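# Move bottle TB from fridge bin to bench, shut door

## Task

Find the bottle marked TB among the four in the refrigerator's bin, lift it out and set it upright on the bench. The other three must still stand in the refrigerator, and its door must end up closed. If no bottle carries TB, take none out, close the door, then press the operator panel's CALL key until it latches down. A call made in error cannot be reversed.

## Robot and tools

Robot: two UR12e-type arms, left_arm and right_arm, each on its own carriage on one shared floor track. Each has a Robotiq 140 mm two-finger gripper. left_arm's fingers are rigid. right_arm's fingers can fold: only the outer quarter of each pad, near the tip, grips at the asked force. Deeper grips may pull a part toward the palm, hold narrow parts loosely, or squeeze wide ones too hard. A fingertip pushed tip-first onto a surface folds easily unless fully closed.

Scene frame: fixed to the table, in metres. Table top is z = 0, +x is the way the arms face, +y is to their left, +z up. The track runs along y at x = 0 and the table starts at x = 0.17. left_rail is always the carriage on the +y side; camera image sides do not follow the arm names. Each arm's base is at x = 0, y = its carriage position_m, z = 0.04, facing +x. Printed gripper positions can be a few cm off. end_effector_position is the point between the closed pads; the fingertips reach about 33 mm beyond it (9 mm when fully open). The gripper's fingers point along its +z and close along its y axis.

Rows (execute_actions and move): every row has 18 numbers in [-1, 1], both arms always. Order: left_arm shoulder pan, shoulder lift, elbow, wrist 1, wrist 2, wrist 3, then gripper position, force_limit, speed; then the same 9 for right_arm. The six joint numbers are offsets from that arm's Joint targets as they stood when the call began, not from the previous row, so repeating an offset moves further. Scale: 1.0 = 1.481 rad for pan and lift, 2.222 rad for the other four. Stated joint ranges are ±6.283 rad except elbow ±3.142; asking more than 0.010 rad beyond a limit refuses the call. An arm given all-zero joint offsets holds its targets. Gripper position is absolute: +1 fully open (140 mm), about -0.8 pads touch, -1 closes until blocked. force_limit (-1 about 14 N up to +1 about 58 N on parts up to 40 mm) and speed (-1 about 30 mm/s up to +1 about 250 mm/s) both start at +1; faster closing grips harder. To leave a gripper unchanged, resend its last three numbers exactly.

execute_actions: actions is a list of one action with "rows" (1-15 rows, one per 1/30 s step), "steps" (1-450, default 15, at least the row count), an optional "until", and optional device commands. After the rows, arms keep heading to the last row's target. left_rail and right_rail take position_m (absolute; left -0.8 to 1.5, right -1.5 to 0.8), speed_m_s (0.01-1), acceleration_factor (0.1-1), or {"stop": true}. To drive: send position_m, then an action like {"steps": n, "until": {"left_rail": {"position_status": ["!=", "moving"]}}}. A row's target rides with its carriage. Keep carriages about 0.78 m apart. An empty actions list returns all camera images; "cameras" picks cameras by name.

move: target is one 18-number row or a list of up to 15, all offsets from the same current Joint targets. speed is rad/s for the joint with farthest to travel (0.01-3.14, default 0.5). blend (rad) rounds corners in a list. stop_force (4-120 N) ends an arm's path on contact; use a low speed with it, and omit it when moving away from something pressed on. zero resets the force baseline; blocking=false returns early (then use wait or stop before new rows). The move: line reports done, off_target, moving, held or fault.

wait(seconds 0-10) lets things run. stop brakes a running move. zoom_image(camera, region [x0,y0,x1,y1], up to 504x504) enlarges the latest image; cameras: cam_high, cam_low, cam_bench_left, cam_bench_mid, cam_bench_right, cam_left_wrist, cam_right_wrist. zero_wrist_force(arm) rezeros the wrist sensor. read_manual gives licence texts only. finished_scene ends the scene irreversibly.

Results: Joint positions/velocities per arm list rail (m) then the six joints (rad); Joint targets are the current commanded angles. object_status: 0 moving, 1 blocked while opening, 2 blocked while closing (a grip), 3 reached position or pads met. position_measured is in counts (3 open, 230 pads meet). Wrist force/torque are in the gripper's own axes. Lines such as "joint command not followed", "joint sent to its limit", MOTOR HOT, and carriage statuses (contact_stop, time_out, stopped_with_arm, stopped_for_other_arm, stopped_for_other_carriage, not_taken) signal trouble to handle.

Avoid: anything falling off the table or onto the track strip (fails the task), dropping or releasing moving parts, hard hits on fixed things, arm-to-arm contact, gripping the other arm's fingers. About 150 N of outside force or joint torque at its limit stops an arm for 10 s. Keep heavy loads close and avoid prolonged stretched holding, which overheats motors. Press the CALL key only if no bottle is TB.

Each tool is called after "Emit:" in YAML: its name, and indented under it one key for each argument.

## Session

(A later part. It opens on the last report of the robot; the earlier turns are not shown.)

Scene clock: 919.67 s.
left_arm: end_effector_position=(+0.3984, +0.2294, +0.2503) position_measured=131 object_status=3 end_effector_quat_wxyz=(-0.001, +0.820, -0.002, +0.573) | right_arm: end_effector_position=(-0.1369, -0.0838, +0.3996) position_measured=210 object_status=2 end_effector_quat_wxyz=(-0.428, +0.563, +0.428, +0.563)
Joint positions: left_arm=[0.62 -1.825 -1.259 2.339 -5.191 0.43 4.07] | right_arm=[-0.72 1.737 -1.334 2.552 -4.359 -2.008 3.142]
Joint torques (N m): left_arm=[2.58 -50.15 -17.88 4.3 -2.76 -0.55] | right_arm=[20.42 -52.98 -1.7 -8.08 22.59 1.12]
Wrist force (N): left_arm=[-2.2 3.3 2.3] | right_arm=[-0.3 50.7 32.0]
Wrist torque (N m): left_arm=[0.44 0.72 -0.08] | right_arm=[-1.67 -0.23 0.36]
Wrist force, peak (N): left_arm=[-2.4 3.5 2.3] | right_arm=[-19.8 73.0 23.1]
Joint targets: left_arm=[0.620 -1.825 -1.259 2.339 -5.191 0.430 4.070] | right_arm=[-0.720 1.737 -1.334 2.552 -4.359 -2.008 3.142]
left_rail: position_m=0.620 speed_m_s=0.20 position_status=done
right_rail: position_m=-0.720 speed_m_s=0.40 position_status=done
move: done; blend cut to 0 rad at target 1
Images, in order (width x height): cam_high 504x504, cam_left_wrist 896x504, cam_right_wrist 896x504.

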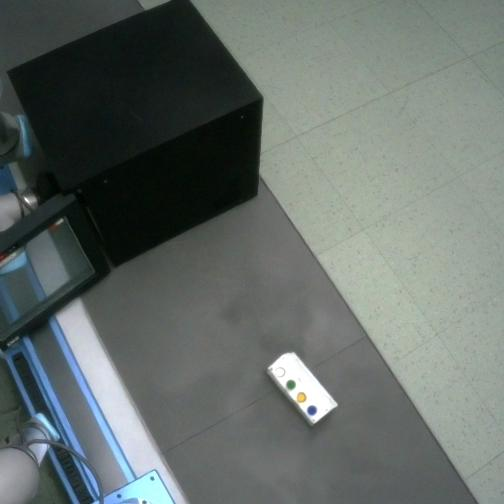

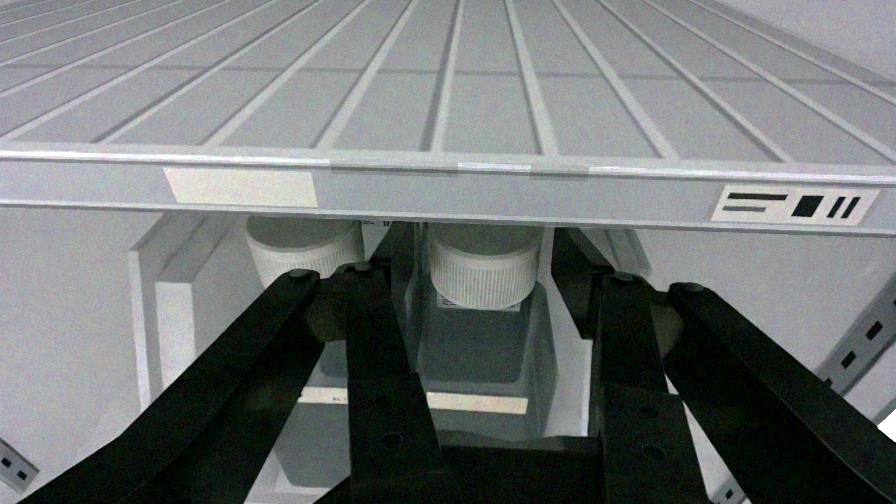

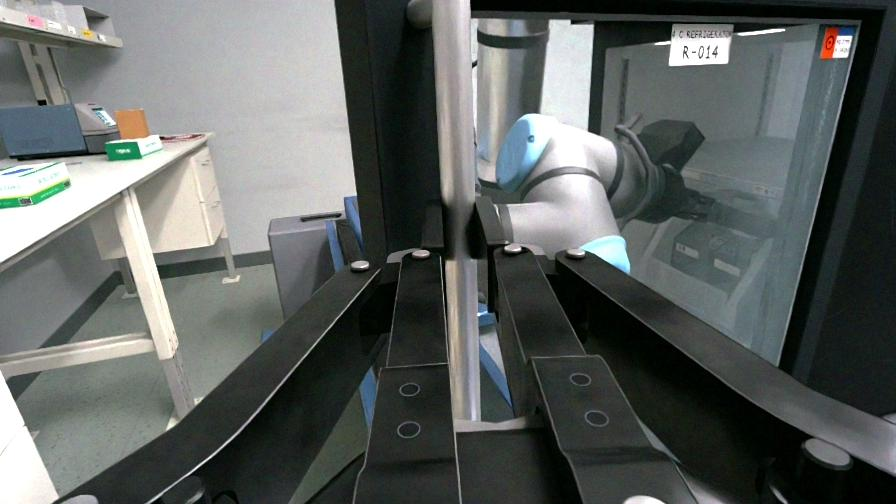

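Emit:
move:
  target: [0.0157,0.0163,-0.0035,-0.0253,-0.0064,0.0178,-0.02,-0.5,-1,0,0,0,0,0,0,-1,0.2,-1]
  speed: 0.05
  stop_force: 8

Emit:
execute_actions:
  actions:
    - {"rows":[[0,0,0,0,0,0,-1,0,-1,0,0,0,0,0,0,-1,0.2,-1]],"steps":75}
  cameras: ["cam_left_wrist","cam_right_wrist"]

Scene clock: 939.70 s.
left_arm: end_effector_position=(+0.4070, +0.2284, +0.2379) position_measured=131 object_status=3 end_effector_quat_wxyz=(+0.000, +0.819, +0.000, +0.574) | right_arm: end_effector_position=(-0.1369, -0.0840, +0.3996) position_measured=210 object_status=2 end_effector_quat_wxyz=(-0.428, +0.563, +0.428, +0.563)
Joint positions: left_arm=[0.62 -1.801 -1.235 2.332 -5.248 0.416 4.109] | right_arm=[-0.72 1.737 -1.334 2.552 -4.359 -2.008 3.142]
Joint torques (N m): left_arm=[19.4 -31.15 -28.45 2.71 -6.8 1.91] | right_arm=[20.63 -54.94 -2.54 -8.34 22.41 1.51]
Wrist force (N): left_arm=[-1.9 2.8 1.7] | right_arm=[-0.1 51.0 31.9]
Wrist torque (N m): left_arm=[0.32 0.66 -0.08] | right_arm=[-1.59 -0.25 0.36]
Wrist force, peak (N): left_arm=[-2.9 3.5 2.1] | right_arm=[0.3 51.0 32.3]
Joint targets: left_arm=[0.620 -1.801 -1.235 2.332 -5.248 0.416 4.109] | right_arm=[-0.720 1.737 -1.334 2.552 -4.359 -2.008 3.142]
left_rail: position_m=0.620 speed_m_s=0.20 position_status=done
right_rail: position_m=-0.720 speed_m_s=0.40 position_status=done
move: done

Scene clock: 942.40 s.
left_arm: end_effector_position=(+0.4070, +0.2284, +0.2379) position_measured=153 object_status=2 end_effector_quat_wxyz=(+0.000, +0.819, +0.000, +0.574) | right_arm: end_effector_position=(-0.1369, -0.0840, +0.3996) position_measured=210 object_status=2 end_effector_quat_wxyz=(-0.428, +0.563, +0.428, +0.563)
Joint positions: left_arm=[0.62 -1.801 -1.235 2.332 -5.248 0.416 4.109] | right_arm=[-0.72 1.737 -1.334 2.552 -4.359 -2.008 3.142]
Joint torques (N m): left_arm=[10.93 -34.64 -27.79 2.55 0.6 -1.44] | right_arm=[21.21 -54.94 -4.51 -8.46 22.4 1.35]
Wrist force (N): left_arm=[5.1 -1.8 -2.5] | right_arm=[-0.9 50.6 32.0]
Wrist torque (N m): left_arm=[0.68 0.82 0.24] | right_arm=[-1.76 -0.24 0.36]
Wrist force, peak (N): left_arm=[5.7 -2.0 -2.5] | right_arm=[-0.9 51.3 32.3]
Joint targets: left_arm=[0.620 -1.801 -1.235 2.332 -5.248 0.416 4.109] | right_arm=[-0.720 1.737 -1.334 2.552 -4.359 -2.008 3.142]
left_rail: position_m=0.620 speed_m_s=0.20 position_status=done
right_rail: position_m=-0.720 speed_m_s=0.40 position_status=done
Images, in order (width x height): cam_left_wrist 896x504, cam_right_wrist 896x504.

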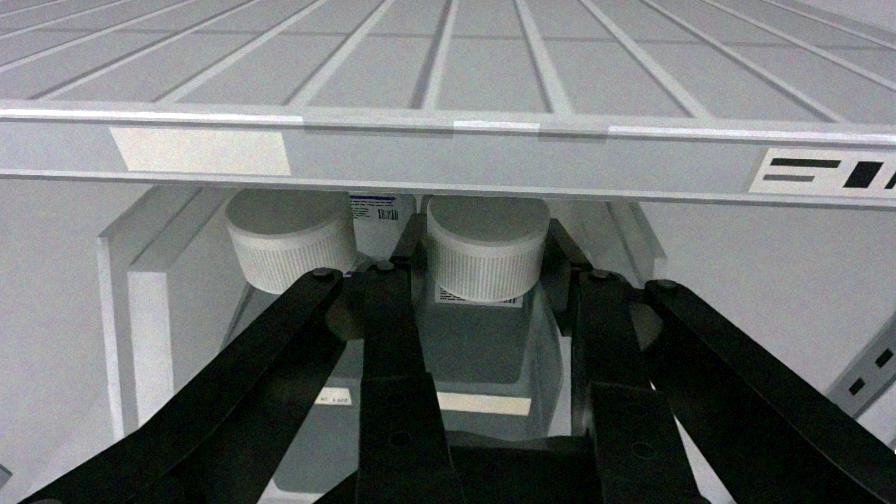

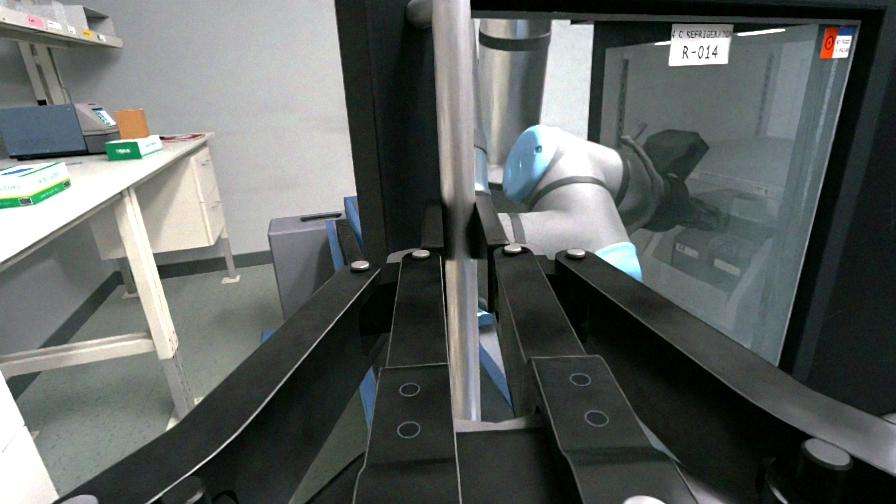

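Emit:
move:
  target: [-0.0767,0.0047,0.0185,0.062,0.0311,-0.0922,-1,0,-1,0,0,0,0,0,0,-1,0.2,-1]
  speed: 0.06
  stop_force: 14
  cameras: ["cam_left_wrist"]

Scene clock: 996.00 s.
left_arm: end_effector_position=(+0.4024, +0.2280, +0.2381) position_measured=153 object_status=2 end_effector_quat_wxyz=(+0.000, +0.819, +0.000, +0.573) | right_arm: end_effector_position=(-0.1369, -0.0840, +0.3996) position_measured=210 object_status=2 end_effector_quat_wxyz=(-0.428, +0.563, +0.428, +0.563)
Joint positions: left_arm=[0.62 -1.813 -1.234 2.336 -5.233 0.423 4.088] | right_arm=[-0.72 1.737 -1.334 2.552 -4.359 -2.008 3.142]
Joint torques (N m): left_arm=[13.05 -46.95 -29.19 -5.93 5.67 1.63] | right_arm=[19.55 -54.55 -13.26 -8.13 20.29 1.63]
Wrist force (N): left_arm=[40.4 -2.3 0.8] | right_arm=[-4.5 48.9 30.8]
Wrist torque (N m): left_arm=[0.56 1.79 0.07] | right_arm=[-1.72 -0.28 0.36]
Wrist force, peak (N): left_arm=[47.0 -1.0 0.6] | right_arm=[-0.8 51.3 32.4]
Joint targets: left_arm=[0.620 -1.813 -1.234 2.336 -5.233 0.423 4.088] | right_arm=[-0.720 1.737 -1.334 2.552 -4.359 -2.008 3.142]
left_rail: position_m=0.620 speed_m_s=0.20 position_status=done
right_rail: position_m=-0.720 speed_m_s=0.40 position_status=done
move: contact (left_arm); left_arm: the wrist 3 is farthest, 0.184 rad from its target
Images, in order (width x height): cam_left_wrist 896x504.

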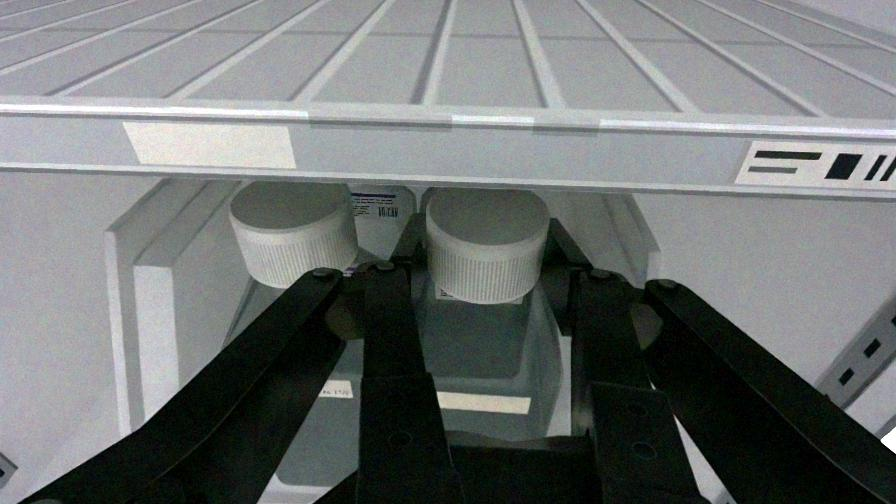

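Emit:
move:
  target: [-0.0002,-0.0088,-0.0009,0.0074,-0.0005,-0.0009,-1,0,-1,0,0,0,0,0,0,-1,0.2,-1]
  speed: 0.03
  cameras: ["cam_left_wrist"]

Scene clock: 1015.43 s.
left_arm: end_effector_position=(+0.4024, +0.2277, +0.2451) position_measured=157 object_status=2 end_effector_quat_wxyz=(+0.000, +0.819, +0.000, +0.574) | right_arm: end_effector_position=(-0.1369, -0.0840, +0.3996) position_measured=210 object_status=2 end_effector_quat_wxyz=(-0.428, +0.563, +0.428, +0.563)
Joint positions: left_arm=[0.62 -1.813 -1.247 2.334 -5.217 0.422 4.086] | right_arm=[-0.72 1.737 -1.334 2.552 -4.359 -2.008 3.142]
Joint torques (N m): left_arm=[-14.5 -64.94 -28.54 6.8 -8.02 -2.3] | right_arm=[23.06 -49.97 -22.29 -7.67 16.85 1.95]
Wrist force (N): left_arm=[-5.9 0.9 3.3] | right_arm=[0.3 51.3 32.8]
Wrist torque (N m): left_arm=[-0.10 0.72 0.22] | right_arm=[-1.77 -0.22 0.36]
Wrist force, peak (N): left_arm=[41.2 -2.1 0.9] | right_arm=[0.2 51.6 32.9]
Joint targets: left_arm=[0.620 -1.813 -1.247 2.334 -5.217 0.422 4.086] | right_arm=[-0.720 1.737 -1.334 2.552 -4.359 -2.008 3.142]
left_rail: position_m=0.620 speed_m_s=0.20 position_status=done
right_rail: position_m=-0.720 speed_m_s=0.40 position_status=done
move: done
Images, in order (width x height): cam_left_wrist 896x504.

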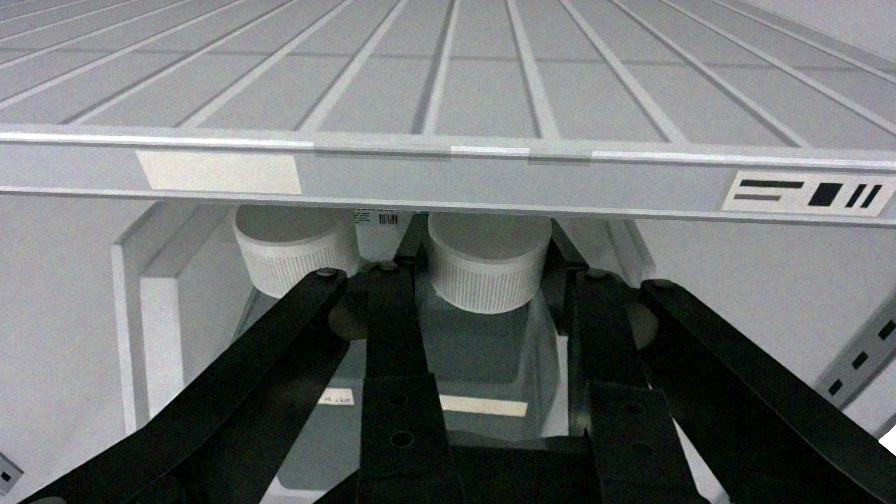

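Emit:
execute_actions:
  actions:
    - {"rows":[[0,0,0,0,0,0,-0.98,0.8,-1,0,0,0,0,0,0,-1,0.2,-1]],"steps":40}

Emit:
move:
  target: [-0.0002,-0.0088,-0.0009,0.0074,-0.0005,-0.0009,-0.98,0.8,-1,0,0,0,0,0,0,-1,0.2,-1]
  speed: 0.03
  stop_force: 30
  cameras: ["cam_left_wrist","cam_right_wrist"]

Emit:
zoom_image:
  camera: "cam_right_wrist"
  region: [600, 150, 800, 330]

Scene clock: 1035.43 s.
left_arm: end_effector_position=(+0.4024, +0.2277, +0.2452) position_measured=158 object_status=2 end_effector_quat_wxyz=(+0.001, +0.819, +0.000, +0.574) | right_arm: end_effector_position=(-0.1369, -0.0840, +0.3996) position_measured=210 object_status=2 end_effector_quat_wxyz=(-0.428, +0.563, +0.428, +0.563)
Joint positions: left_arm=[0.62 -1.813 -1.247 2.334 -5.217 0.422 4.086] | right_arm=[-0.72 1.737 -1.334 2.552 -4.359 -2.008 3.142]
Joint torques (N m): left_arm=[-18.02 -67.37 -27.2 6.56 -8.29 -2.08] | right_arm=[41.78 -47.21 -24.48 -7.5 17.28 1.79]
Wrist force (N): left_arm=[-6.0 1.2 3.3] | right_arm=[0.3 51.2 32.7]
Wrist torque (N m): left_arm=[-0.05 0.75 0.22] | right_arm=[-1.79 -0.22 0.35]
Wrist force, peak (N): left_arm=[-6.3 0.9 3.7] | right_arm=[0.3 51.6 33.0]
Joint targets: left_arm=[0.620 -1.813 -1.247 2.334 -5.217 0.422 4.086] | right_arm=[-0.720 1.737 -1.334 2.552 -4.359 -2.008 3.142]
left_rail: position_m=0.620 speed_m_s=0.20 position_status=done
right_rail: position_m=-0.720 speed_m_s=0.40 position_status=done

Scene clock: 1036.93 s.
left_arm: end_effector_position=(+0.4024, +0.2274, +0.2523) position_measured=158 object_status=2 end_effector_quat_wxyz=(+0.001, +0.819, +0.000, +0.574) | right_arm: end_effector_position=(-0.1369, -0.0839, +0.3996) position_measured=210 object_status=2 end_effector_quat_wxyz=(-0.428, +0.563, +0.428, +0.563)
Joint positions: left_arm=[0.62 -1.814 -1.26 2.332 -5.2 0.421 4.084] | right_arm=[-0.72 1.737 -1.334 2.552 -4.359 -2.008 3.142]
Joint torques (N m): left_arm=[-17.75 -65.19 -29.85 7.2 -8.17 -2.31] | right_arm=[43.85 -46.75 -24.55 -7.92 17.04 1.79]
Wrist force (N): left_arm=[-5.9 1.1 3.2] | right_arm=[0.5 51.3 32.4]
Wrist torque (N m): left_arm=[-0.06 0.71 0.22] | right_arm=[-1.77 -0.26 0.36]
Wrist force, peak (N): left_arm=[-6.6 0.8 3.4] | right_arm=[0.4 51.7 32.8]
Joint targets: left_arm=[0.620 -1.814 -1.260 2.332 -5.200 0.421 4.084] | right_arm=[-0.720 1.737 -1.334 2.552 -4.359 -2.008 3.142]
left_rail: position_m=0.620 speed_m_s=0.20 position_status=done
right_rail: position_m=-0.720 speed_m_s=0.40 position_status=done
move: done
Images, in order (width x height): cam_left_wrist 896x504, cam_right_wrist 896x504.

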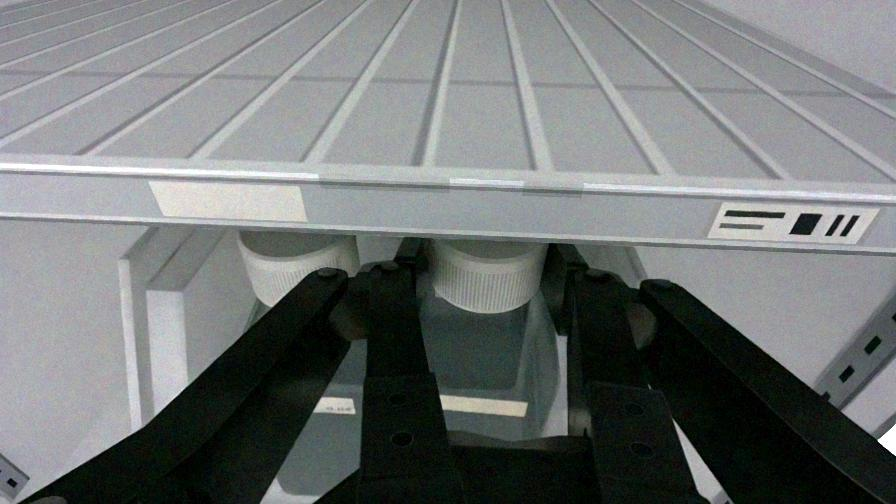

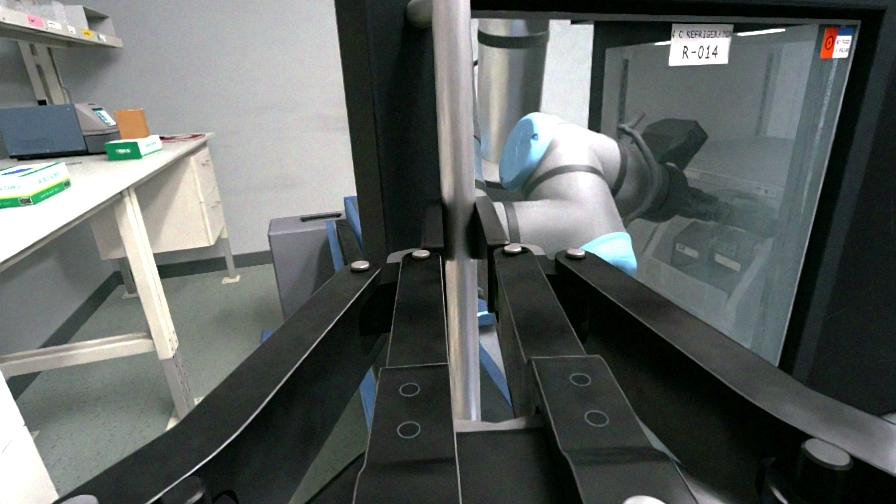

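Scaled by 2.520.

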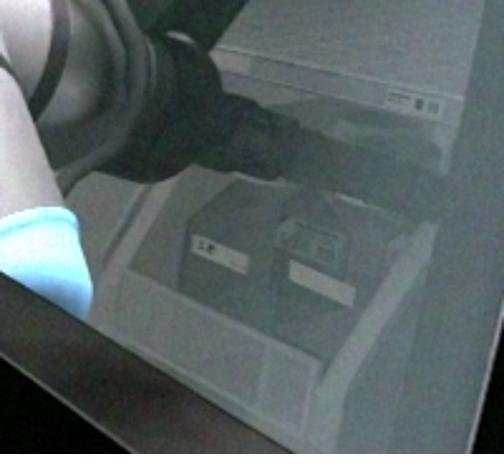

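Emit:
move:
  target: [-0.0679,0.0043,0.0171,0.0533,0.0288,-0.081,-0.98,0.8,-1,0,0,0,0,0,0,-1,0.2,-1]
  speed: 0.06
  stop_force: 12
  cameras: ["cam_left_wrist","cam_right_wrist"]

Emit:
zoom_image:
  camera: "cam_right_wrist"
  region: [600, 150, 800, 330]

Scene clock: 1057.53 s.
left_arm: end_effector_position=(+0.3648, +0.2279, +0.2544) position_measured=160 object_status=2 end_effector_quat_wxyz=(+0.000, +0.819, +0.000, +0.574) | right_arm: end_effector_position=(-0.1369, -0.0840, +0.3996) position_measured=210 object_status=2 end_effector_quat_wxyz=(-0.428, +0.563, +0.428, +0.563)
Joint positions: left_arm=[0.62 -1.914 -1.254 2.37 -5.082 0.485 3.904] | right_arm=[-0.72 1.737 -1.334 2.552 -4.359 -2.008 3.142]
Joint torques (N m): left_arm=[-19.23 -29.07 -5.54 6.87 1.02 -2.51] | right_arm=[52.82 -41.77 -24.52 -7.64 17.18 2.17]
Wrist force (N): left_arm=[-5.3 0.4 4.2] | right_arm=[0.1 51.1 32.6]
Wrist torque (N m): left_arm=[-0.16 0.77 0.23] | right_arm=[-1.75 -0.22 0.36]
Wrist force, peak (N): left_arm=[-6.5 1.0 3.5] | right_arm=[0.2 51.8 32.9]
Joint targets: left_arm=[0.620 -1.914 -1.254 2.370 -5.082 0.485 3.904] | right_arm=[-0.720 1.737 -1.334 2.552 -4.359 -2.008 3.142]
left_rail: position_m=0.620 speed_m_s=0.20 position_status=done
right_rail: position_m=-0.720 speed_m_s=0.40 position_status=done
move: done
Images, in order (width x height): cam_left_wrist 896x504, cam_right_wrist 896x504.

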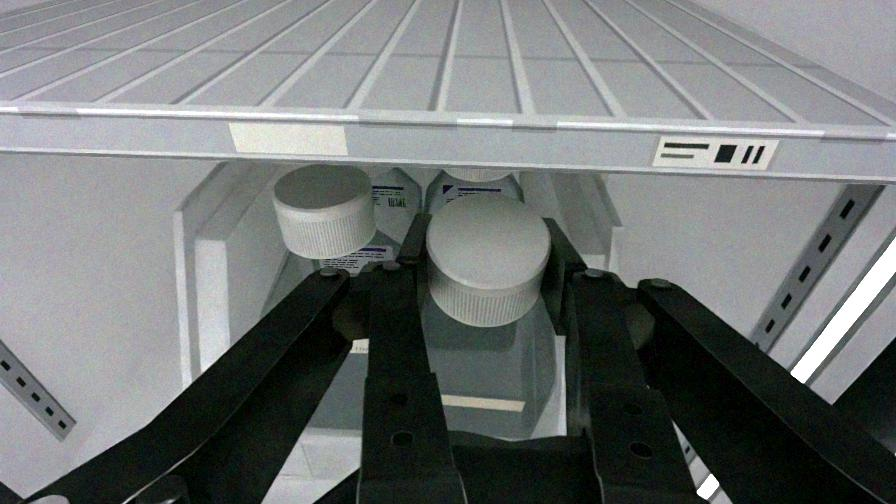

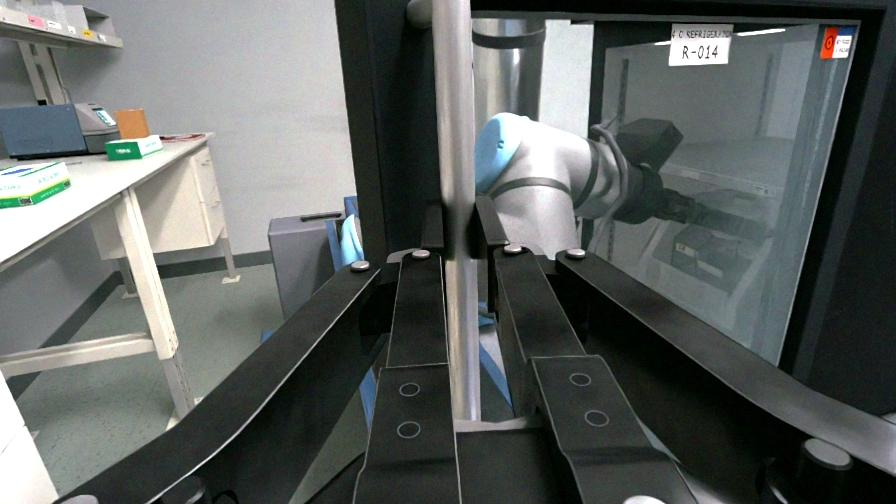

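Scaled by 2.520.

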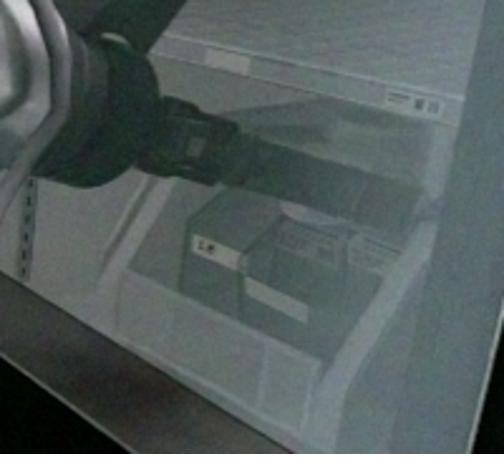

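Emit:
move:
  target:
    - [-0.0536,0.107,0.0395,0.0777,-0.0132,-0.1766,-0.98,0.8,-1,0,0,0,0,0,0,-1,0.2,-1]
    - [-0.0885,0.224,0.0701,0.1516,-0.0048,-0.3431,-0.98,0.8,-1,0,0,0,0,0,0,-1,0.2,-1]
    - [-0.103,0.3174,0.0854,0.2035,0.0127,-0.4555,-0.98,0.8,-1,0,0,0,0,0,0,-1,0.2,-1]
  blend: [0.03,0.03,0]
  speed: 0.2
  stop_force: 25
  cameras: ["cam_left_wrist","cam_right_wrist"]

Emit:
zoom_image:
  camera: "cam_right_wrist"
  region: [600, 150, 800, 330]

Scene clock: 1075.03 s.
left_arm: end_effector_position=(+0.3231, +0.2275, +0.2560) position_measured=161 object_status=2 end_effector_quat_wxyz=(-0.001, +0.656, -0.001, +0.755) | right_arm: end_effector_position=(-0.1369, -0.0840, +0.3996) position_measured=210 object_status=2 end_effector_quat_wxyz=(-0.428, +0.563, +0.428, +0.563)
Joint positions: left_arm=[0.62 -2.067 -0.784 2.56 -4.63 0.513 2.892] | right_arm=[-0.72 1.737 -1.334 2.552 -4.359 -2.008 3.142]
Joint torques (N m): left_arm=[-16.5 -42.52 21.43 2.77 5.24 -2.43] | right_arm=[51.11 -36.09 -24.48 -7.55 17.43 2.3]
Wrist force (N): left_arm=[-5.7 0.2 2.1] | right_arm=[0.0 50.8 32.3]
Wrist torque (N m): left_arm=[-0.34 0.55 0.31] | right_arm=[-1.77 -0.20 0.36]
Wrist force, peak (N): left_arm=[-6.2 0.3 3.7] | right_arm=[0.2 51.9 32.5]
Joint targets: left_arm=[0.620 -2.067 -0.784 2.560 -4.630 0.513 2.892] | right_arm=[-0.720 1.737 -1.334 2.552 -4.359 -2.008 3.142]
left_rail: position_m=0.620 speed_m_s=0.20 position_status=done
right_rail: position_m=-0.720 speed_m_s=0.40 position_status=done
move: done
Images, in order (width x height): cam_left_wrist 896x504, cam_right_wrist 896x504.

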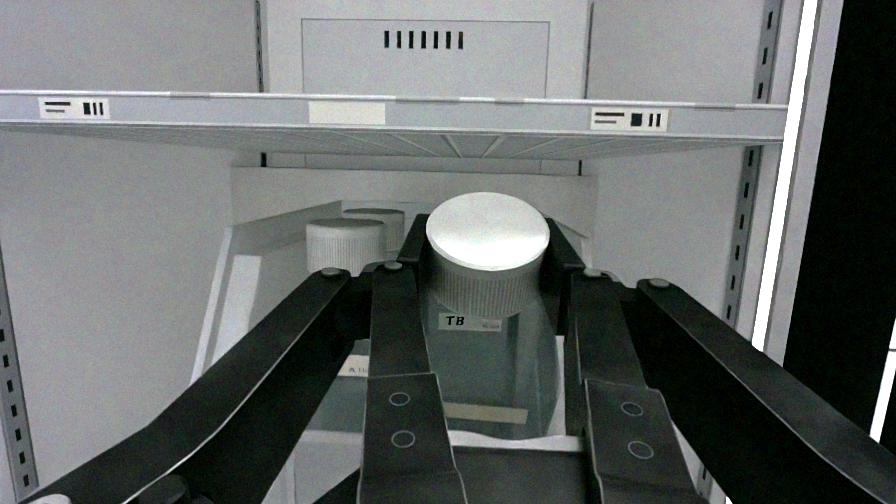

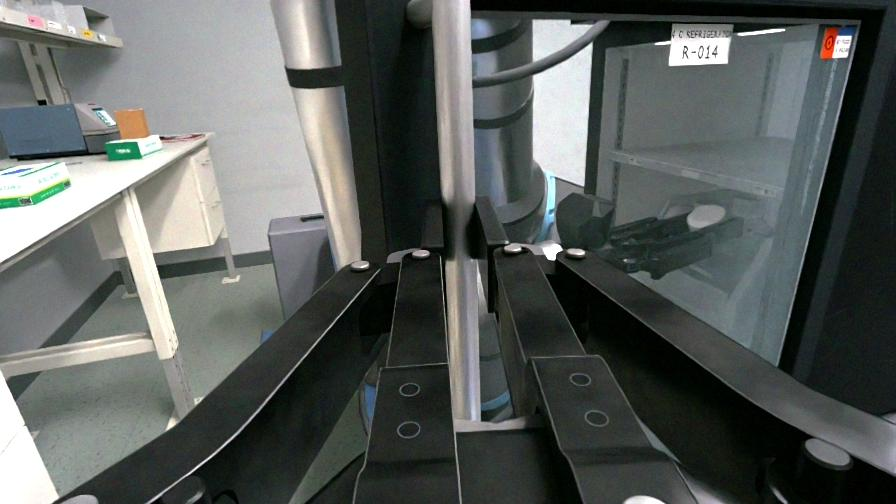

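Scaled by 2.520.

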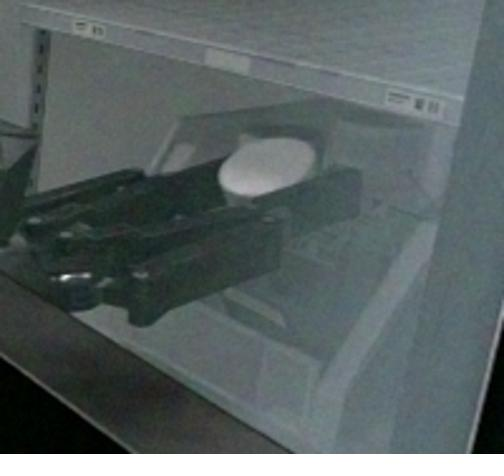

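Emit:
move:
  target:
    - [-0.0203,0.0157,0.0072,0.033,0.0225,-0.0425,-0.98,0.8,-1,0,0,0,0,0,0,-1,0.2,-1]
    - [-0.0446,-0.0024,0.0121,0.0569,0.0427,-0.0527,-0.98,0.8,-1,0,0,0,0,0,0,-1,0.2,-1]
    - [-0.0712,-0.0536,0.015,0.0779,0.0588,-0.04,-0.98,0.8,-1,0,0,0,0,0,0,-1,0.2,-1]
  blend: [0.02,0.02,0]
  speed: 0.1
  stop_force: 20
  cameras: ["cam_left_wrist","cam_right_wrist"]

Emit:
zoom_image:
  camera: "cam_right_wrist"
  region: [580, 130, 800, 330]

Scene clock: 1100.47 s.
left_arm: end_effector_position=(+0.2725, +0.2278, +0.3139) position_measured=161 object_status=2 end_effector_quat_wxyz=(+0.000, +0.616, +0.000, +0.788) | right_arm: end_effector_position=(-0.1369, -0.0839, +0.3996) position_measured=210 object_status=2 end_effector_quat_wxyz=(-0.428, +0.563, +0.428, +0.563)
Joint positions: left_arm=[0.62 -2.172 -0.863 2.593 -4.457 0.643 2.803] | right_arm=[-0.72 1.737 -1.334 2.552 -4.359 -2.008 3.142]
Joint torques (N m): left_arm=[-17.61 -71.33 19 2.85 5.56 1.84] | right_arm=[54.1 -31.02 -24.01 -7.28 17.86 2.46]
Wrist force (N): left_arm=[-5.6 0.8 1.5] | right_arm=[0.0 51.0 32.1]
Wrist torque (N m): left_arm=[-0.29 0.54 -0.05] | right_arm=[-1.71 -0.21 0.36]
Wrist force, peak (N): left_arm=[-6.2 0.6 2.2] | right_arm=[0.4 51.4 32.4]
Joint targets: left_arm=[0.620 -2.172 -0.863 2.593 -4.457 0.643 2.803] | right_arm=[-0.720 1.737 -1.334 2.552 -4.359 -2.008 3.142]
left_rail: position_m=0.620 speed_m_s=0.20 position_status=done
right_rail: position_m=-0.720 speed_m_s=0.40 position_status=done
move: done
Images, in order (width x height): cam_left_wrist 896x504, cam_right_wrist 896x504.

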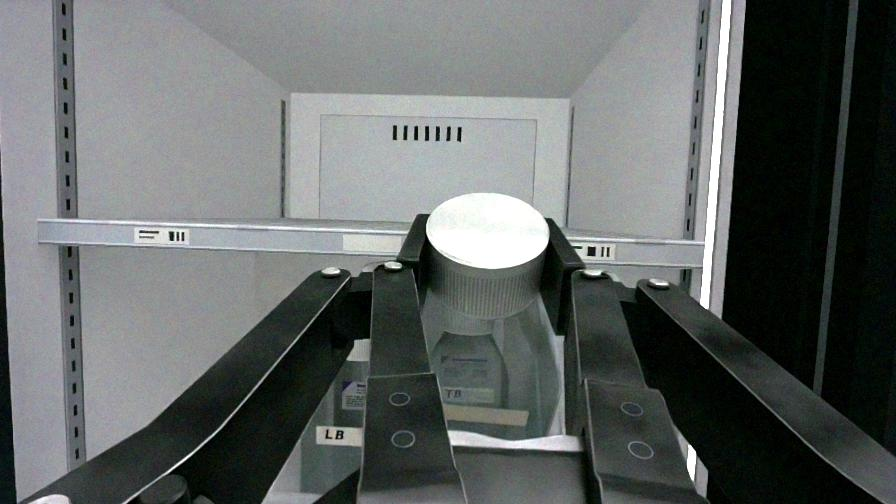

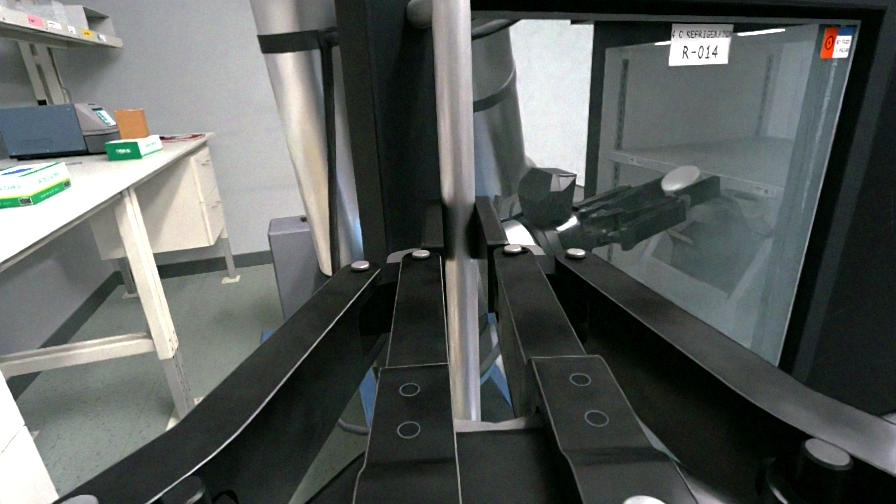

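Scaled by 2.291.

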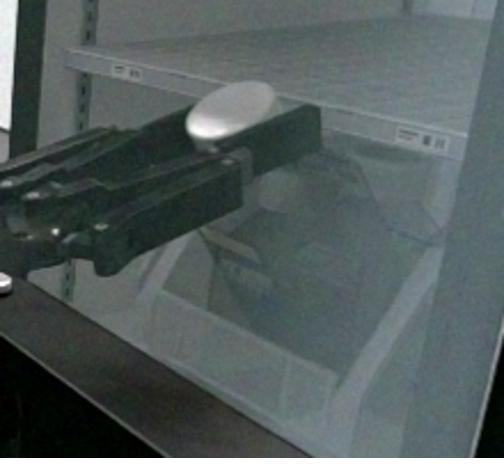

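Emit:
move:
  target:
    - [-0.1205,-0.2927,-0.0486,0.0571,0.0615,0.1524,-0.98,0.8,-1,0,0,0,0,0,0,-1,0.2,-1]
    - [-0.1205,-0.388,-0.0598,0.1318,0.0615,0.1524,-0.98,0.8,-1,0,0,0,0,0,0,-1,0.2,-1]
  blend: [0.03,0]
  speed: 0.3
  cameras: ["cam_left_wrist","cam_right_wrist"]

Emit:
zoom_image:
  camera: "cam_right_wrist"
  region: [500, 20, 860, 380]

Scene clock: 1123.87 s.
left_arm: end_effector_position=(+0.1976, +0.2278, +0.4601) position_measured=161 object_status=2 end_effector_quat_wxyz=(+0.000, +0.707, +0.000, +0.707) | right_arm: end_effector_position=(-0.1369, -0.0839, +0.3996) position_measured=210 object_status=2 end_effector_quat_wxyz=(-0.428, +0.563, +0.428, +0.563)
Joint positions: left_arm=[0.62 -2.351 -1.437 2.46 -4.164 0.78 3.142] | right_arm=[-0.72 1.737 -1.334 2.552 -4.359 -2.008 3.142]
Joint torques (N m): left_arm=[-17.78 -51.28 -32.55 4.96 4.28 1.24] | right_arm=[52.41 -29.74 -23.66 -7.86 18.09 2.73]
Wrist force (N): left_arm=[-5.9 0.6 2.8] | right_arm=[0.3 50.8 32.2]
Wrist torque (N m): left_arm=[-0.28 0.84 -0.01] | right_arm=[-1.79 -0.25 0.36]
Wrist force, peak (N): left_arm=[-6.3 0.7 1.9] | right_arm=[-0.3 51.6 32.4]
Joint targets: left_arm=[0.620 -2.351 -1.438 2.460 -4.164 0.780 3.142] | right_arm=[-0.720 1.737 -1.334 2.552 -4.359 -2.008 3.142]
left_rail: position_m=0.620 speed_m_s=0.20 position_status=done
right_rail: position_m=-0.720 speed_m_s=0.40 position_status=done
move: done
Images, in order (width x height): cam_left_wrist 896x504, cam_right_wrist 896x504.

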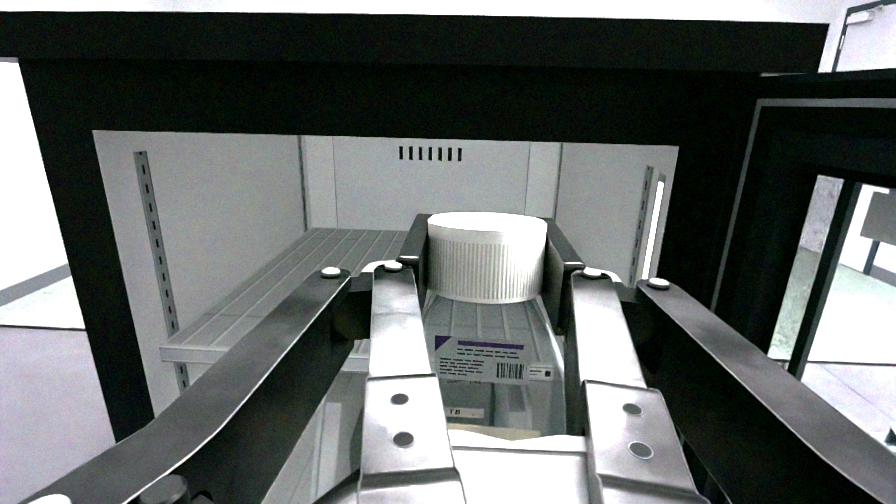

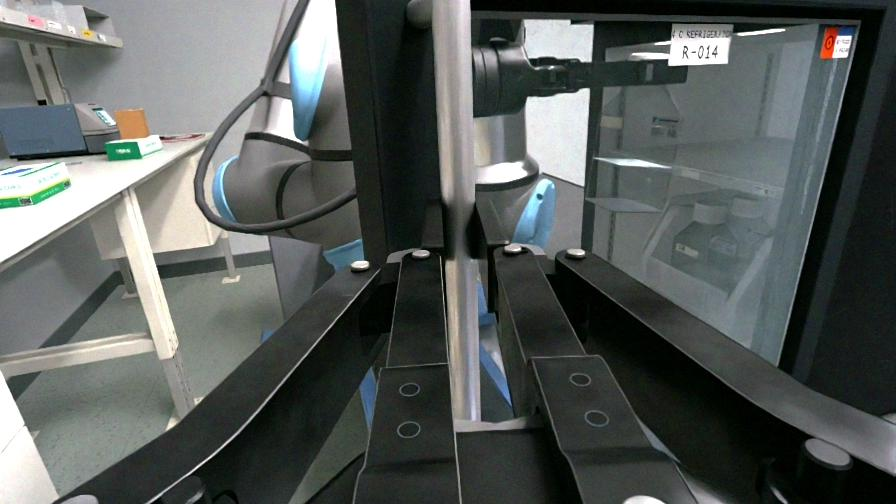

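Scaled by 1.400.

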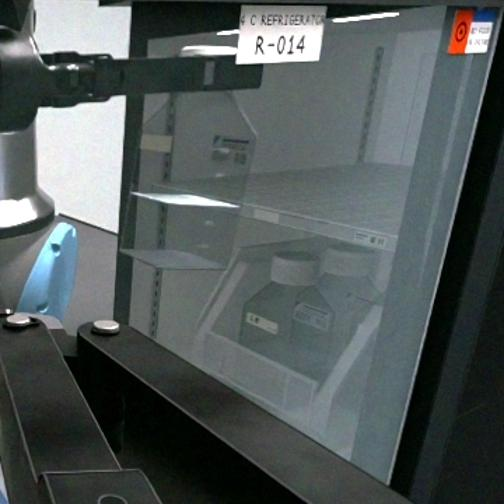

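Emit:
execute_actions:
  actions:
    - {"left_rail":{"position_m":0.84},"steps":90,"until":{"left_rail":{"position_status":["!=","moving"]}}}

Emit:
move:
  target: [0,0.2714,0.0133,-0.1942,0,0,-0.98,0.8,-1,0,0,0,0,0,0,-1,0.2,-1]
  speed: 0.3
  cameras: ["cam_left_wrist","cam_right_wrist"]

Emit:
zoom_image:
  camera: "cam_right_wrist"
  region: [500, 20, 860, 380]

Scene clock: 1150.70 s.
left_arm: end_effector_position=(+0.1976, +0.4479, +0.4602) position_measured=161 object_status=2 end_effector_quat_wxyz=(+0.000, +0.707, +0.000, +0.707) | right_arm: end_effector_position=(-0.1369, -0.0839, +0.3996) position_measured=210 object_status=2 end_effector_quat_wxyz=(-0.428, +0.563, +0.428, +0.563)
Joint positions: left_arm=[0.84 -2.351 -1.438 2.46 -4.164 0.78 3.142] | right_arm=[-0.72 1.737 -1.334 2.552 -4.359 -2.008 3.142]
Joint torques (N m): left_arm=[-11.01 -41.91 -18.97 1.59 2.71 1.46] | right_arm=[52.18 -29.6 -23.68 -7.84 18.57 2.78]
Wrist force (N): left_arm=[-5.4 0.9 2.9] | right_arm=[0.1 50.8 32.3]
Wrist torque (N m): left_arm=[-0.24 0.71 -0.01] | right_arm=[-1.80 -0.22 0.35]
Wrist force, peak (N): left_arm=[-6.4 3.8 2.5] | right_arm=[0.1 51.4 32.8]
Joint targets: left_arm=[0.840 -2.351 -1.438 2.460 -4.164 0.780 3.142] | right_arm=[-0.720 1.737 -1.334 2.552 -4.359 -2.008 3.142]
Tool commands: left_gripper/position=-0.98 left_gripper/force_limit=+0.8 left_gripper/speed=-1.0 right_gripper/position=-1.0 right_gripper/force_limit=+0.2 right_gripper/speed=-1.0
left_rail: position_m=0.840 speed_m_s=0.20 position_status=done
right_rail: position_m=-0.720 speed_m_s=0.40 position_status=done

Scene clock: 1152.77 s.
left_arm: end_effector_position=(+0.1977, +0.4480, +0.3001) position_measured=161 object_status=2 end_effector_quat_wxyz=(+0.000, +0.707, +0.000, +0.707) | right_arm: end_effector_position=(-0.1369, -0.0839, +0.3996) position_measured=210 object_status=2 end_effector_quat_wxyz=(-0.428, +0.563, +0.428, +0.563)
Joint positions: left_arm=[0.84 -2.351 -1.036 2.49 -4.595 0.78 3.142] | right_arm=[-0.72 1.737 -1.334 2.552 -4.359 -2.008 3.142]
Joint torques (N m): left_arm=[-11.37 -33.33 7.93 0.92 2.05 1.15] | right_arm=[50.36 -28.21 -23.35 -7.72 18.37 2.72]
Wrist force (N): left_arm=[-5.5 0.9 2.3] | right_arm=[0.0 51.0 32.5]
Wrist torque (N m): left_arm=[-0.21 0.72 -0.01] | right_arm=[-1.75 -0.19 0.36]
Wrist force, peak (N): left_arm=[-6.6 0.6 2.6] | right_arm=[0.2 51.4 32.5]
Joint targets: left_arm=[0.840 -2.351 -1.036 2.490 -4.595 0.780 3.142] | right_arm=[-0.720 1.737 -1.334 2.552 -4.359 -2.008 3.142]
left_rail: position_m=0.840 speed_m_s=0.20 position_status=done
right_rail: position_m=-0.720 speed_m_s=0.40 position_status=done
move: done
Images, in order (width x height): cam_left_wrist 896x504, cam_right_wrist 896x504.

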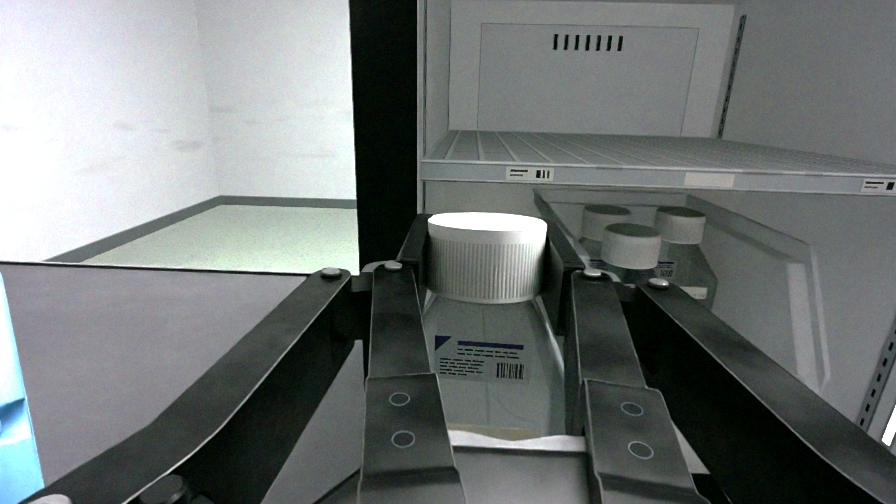

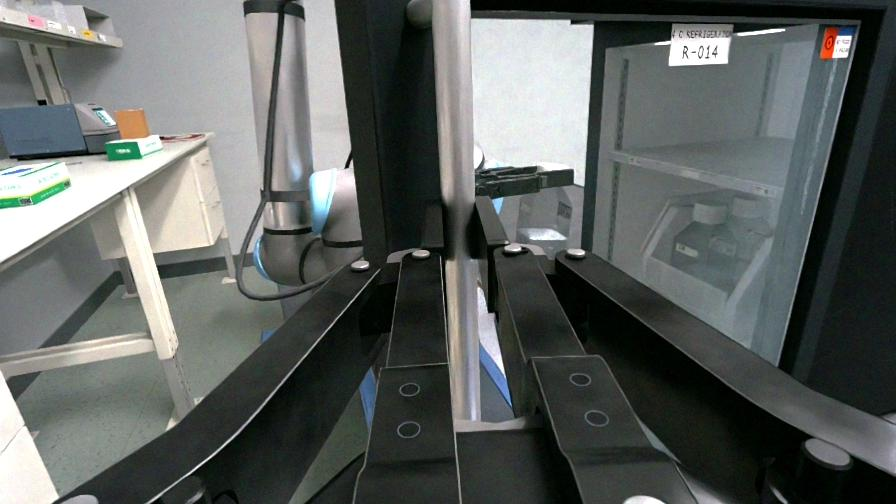

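Scaled by 1.400.

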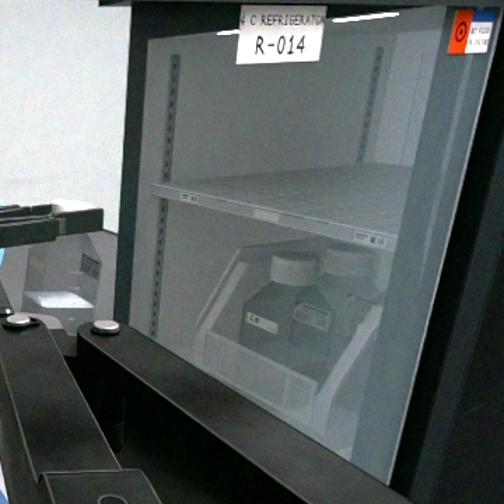

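Emit:
execute_actions:
  actions:
    - {"left_rail":{"position_m":1.1},"steps":90,"until":{"left_rail":{"position_status":["!=","moving"]}}}

Emit:
move:
  target: [0.2662,-0.1,-0.0455,-0.2341,-0.1196,0.3147,-0.98,0.8,-1,0,0,0,0,0,0,-1,0.2,-1]
  speed: 0.4
  cameras: ["cam_left_wrist","cam_right_wrist","cam_bench_left"]

Emit:
zoom_image:
  camera: "cam_bench_left"
  region: [0, 150, 250, 400]

Scene clock: 1194.07 s.
left_arm: end_effector_position=(+0.1977, +0.7080, +0.3000) position_measured=161 object_status=2 end_effector_quat_wxyz=(+0.000, +0.707, +0.000, +0.707) | right_arm: end_effector_position=(-0.1369, -0.0839, +0.3996) position_measured=210 object_status=2 end_effector_quat_wxyz=(-0.428, +0.563, +0.428, +0.563)
Joint positions: left_arm=[1.1 -2.351 -1.036 2.49 -4.595 0.78 3.142] | right_arm=[-0.72 1.737 -1.334 2.552 -4.359 -2.008 3.142]
Joint torques (N m): left_arm=[-7.87 -65.7 1.77 2.1 -3.04 -0.26] | right_arm=[51.34 -30.29 -22.64 -7.65 18.73 2.6]
Wrist force (N): left_arm=[-5.2 0.8 2.4] | right_arm=[0.2 51.2 32.4]
Wrist torque (N m): left_arm=[-0.21 0.64 -0.02] | right_arm=[-1.70 -0.23 0.36]
Wrist force, peak (N): left_arm=[-5.6 5.0 2.1] | right_arm=[-0.1 51.7 32.3]
Joint targets: left_arm=[1.100 -2.351 -1.036 2.490 -4.595 0.780 3.142] | right_arm=[-0.720 1.737 -1.334 2.552 -4.359 -2.008 3.142]
Tool commands: left_gripper/position=-0.98 left_gripper/force_limit=+0.8 left_gripper/speed=-1.0 right_gripper/position=-1.0 right_gripper/force_limit=+0.2 right_gripper/speed=-1.0
left_rail: position_m=1.100 speed_m_s=0.20 position_status=done
right_rail: position_m=-0.720 speed_m_s=0.40 position_status=done

Scene clock: 1196.47 s.
left_arm: end_effector_position=(+0.3487, +0.7079, +0.2240) position_measured=161 object_status=2 end_effector_quat_wxyz=(+0.000, +0.819, +0.000, +0.574) | right_arm: end_effector_position=(-0.1369, -0.0839, +0.3996) position_measured=210 object_status=2 end_effector_quat_wxyz=(-0.428, +0.563, +0.428, +0.563)
Joint positions: left_arm=[1.1 -1.957 -1.184 2.388 -5.115 0.514 3.841] | right_arm=[-0.72 1.737 -1.334 2.552 -4.359 -2.008 3.142]
Joint torques (N m): left_arm=[18.09 -67.33 -22.95 3.06 -6.93 2.02] | right_arm=[50.44 -28.06 -22.81 -7.57 18.82 2.88]
Wrist force (N): left_arm=[-5.4 1.0 3.4] | right_arm=[0.2 51.0 32.1]
Wrist torque (N m): left_arm=[-0.03 0.72 -0.05] | right_arm=[-1.75 -0.23 0.35]
Wrist force, peak (N): left_arm=[-6.1 0.2 3.9] | right_arm=[0.3 51.2 32.9]
Joint targets: left_arm=[1.100 -1.956 -1.184 2.388 -5.115 0.514 3.841] | right_arm=[-0.720 1.737 -1.334 2.552 -4.359 -2.008 3.142]
left_rail: position_m=1.100 speed_m_s=0.20 position_status=done
right_rail: position_m=-0.720 speed_m_s=0.40 position_status=done
move: done
Images, in order (width x height): cam_bench_left 504x504, cam_left_wrist 896x504, cam_right_wrist 896x504.

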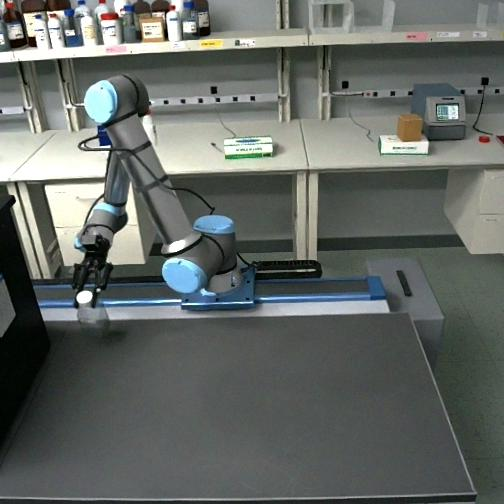

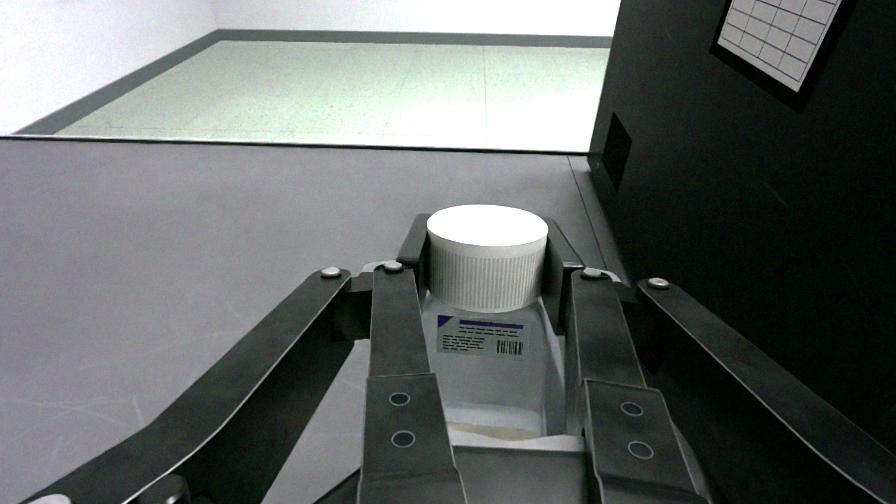

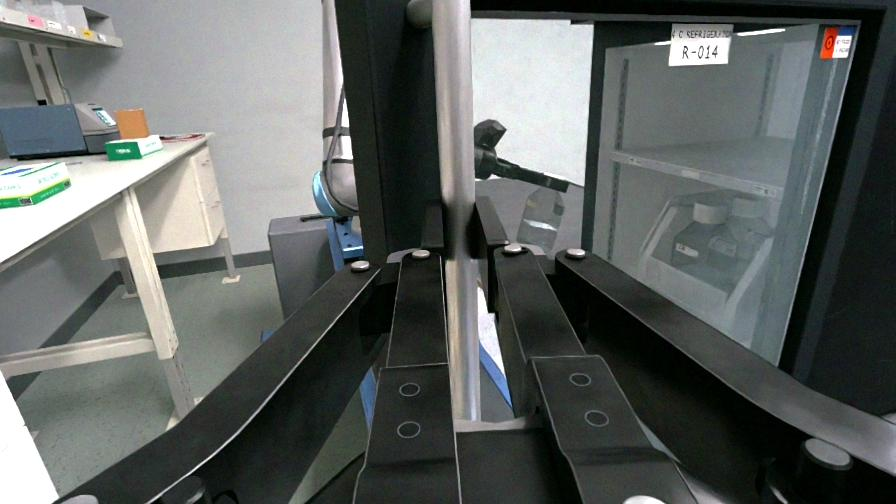

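Scaled by 2.016.

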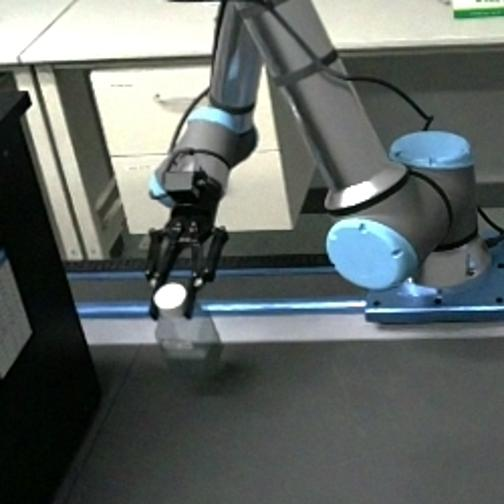

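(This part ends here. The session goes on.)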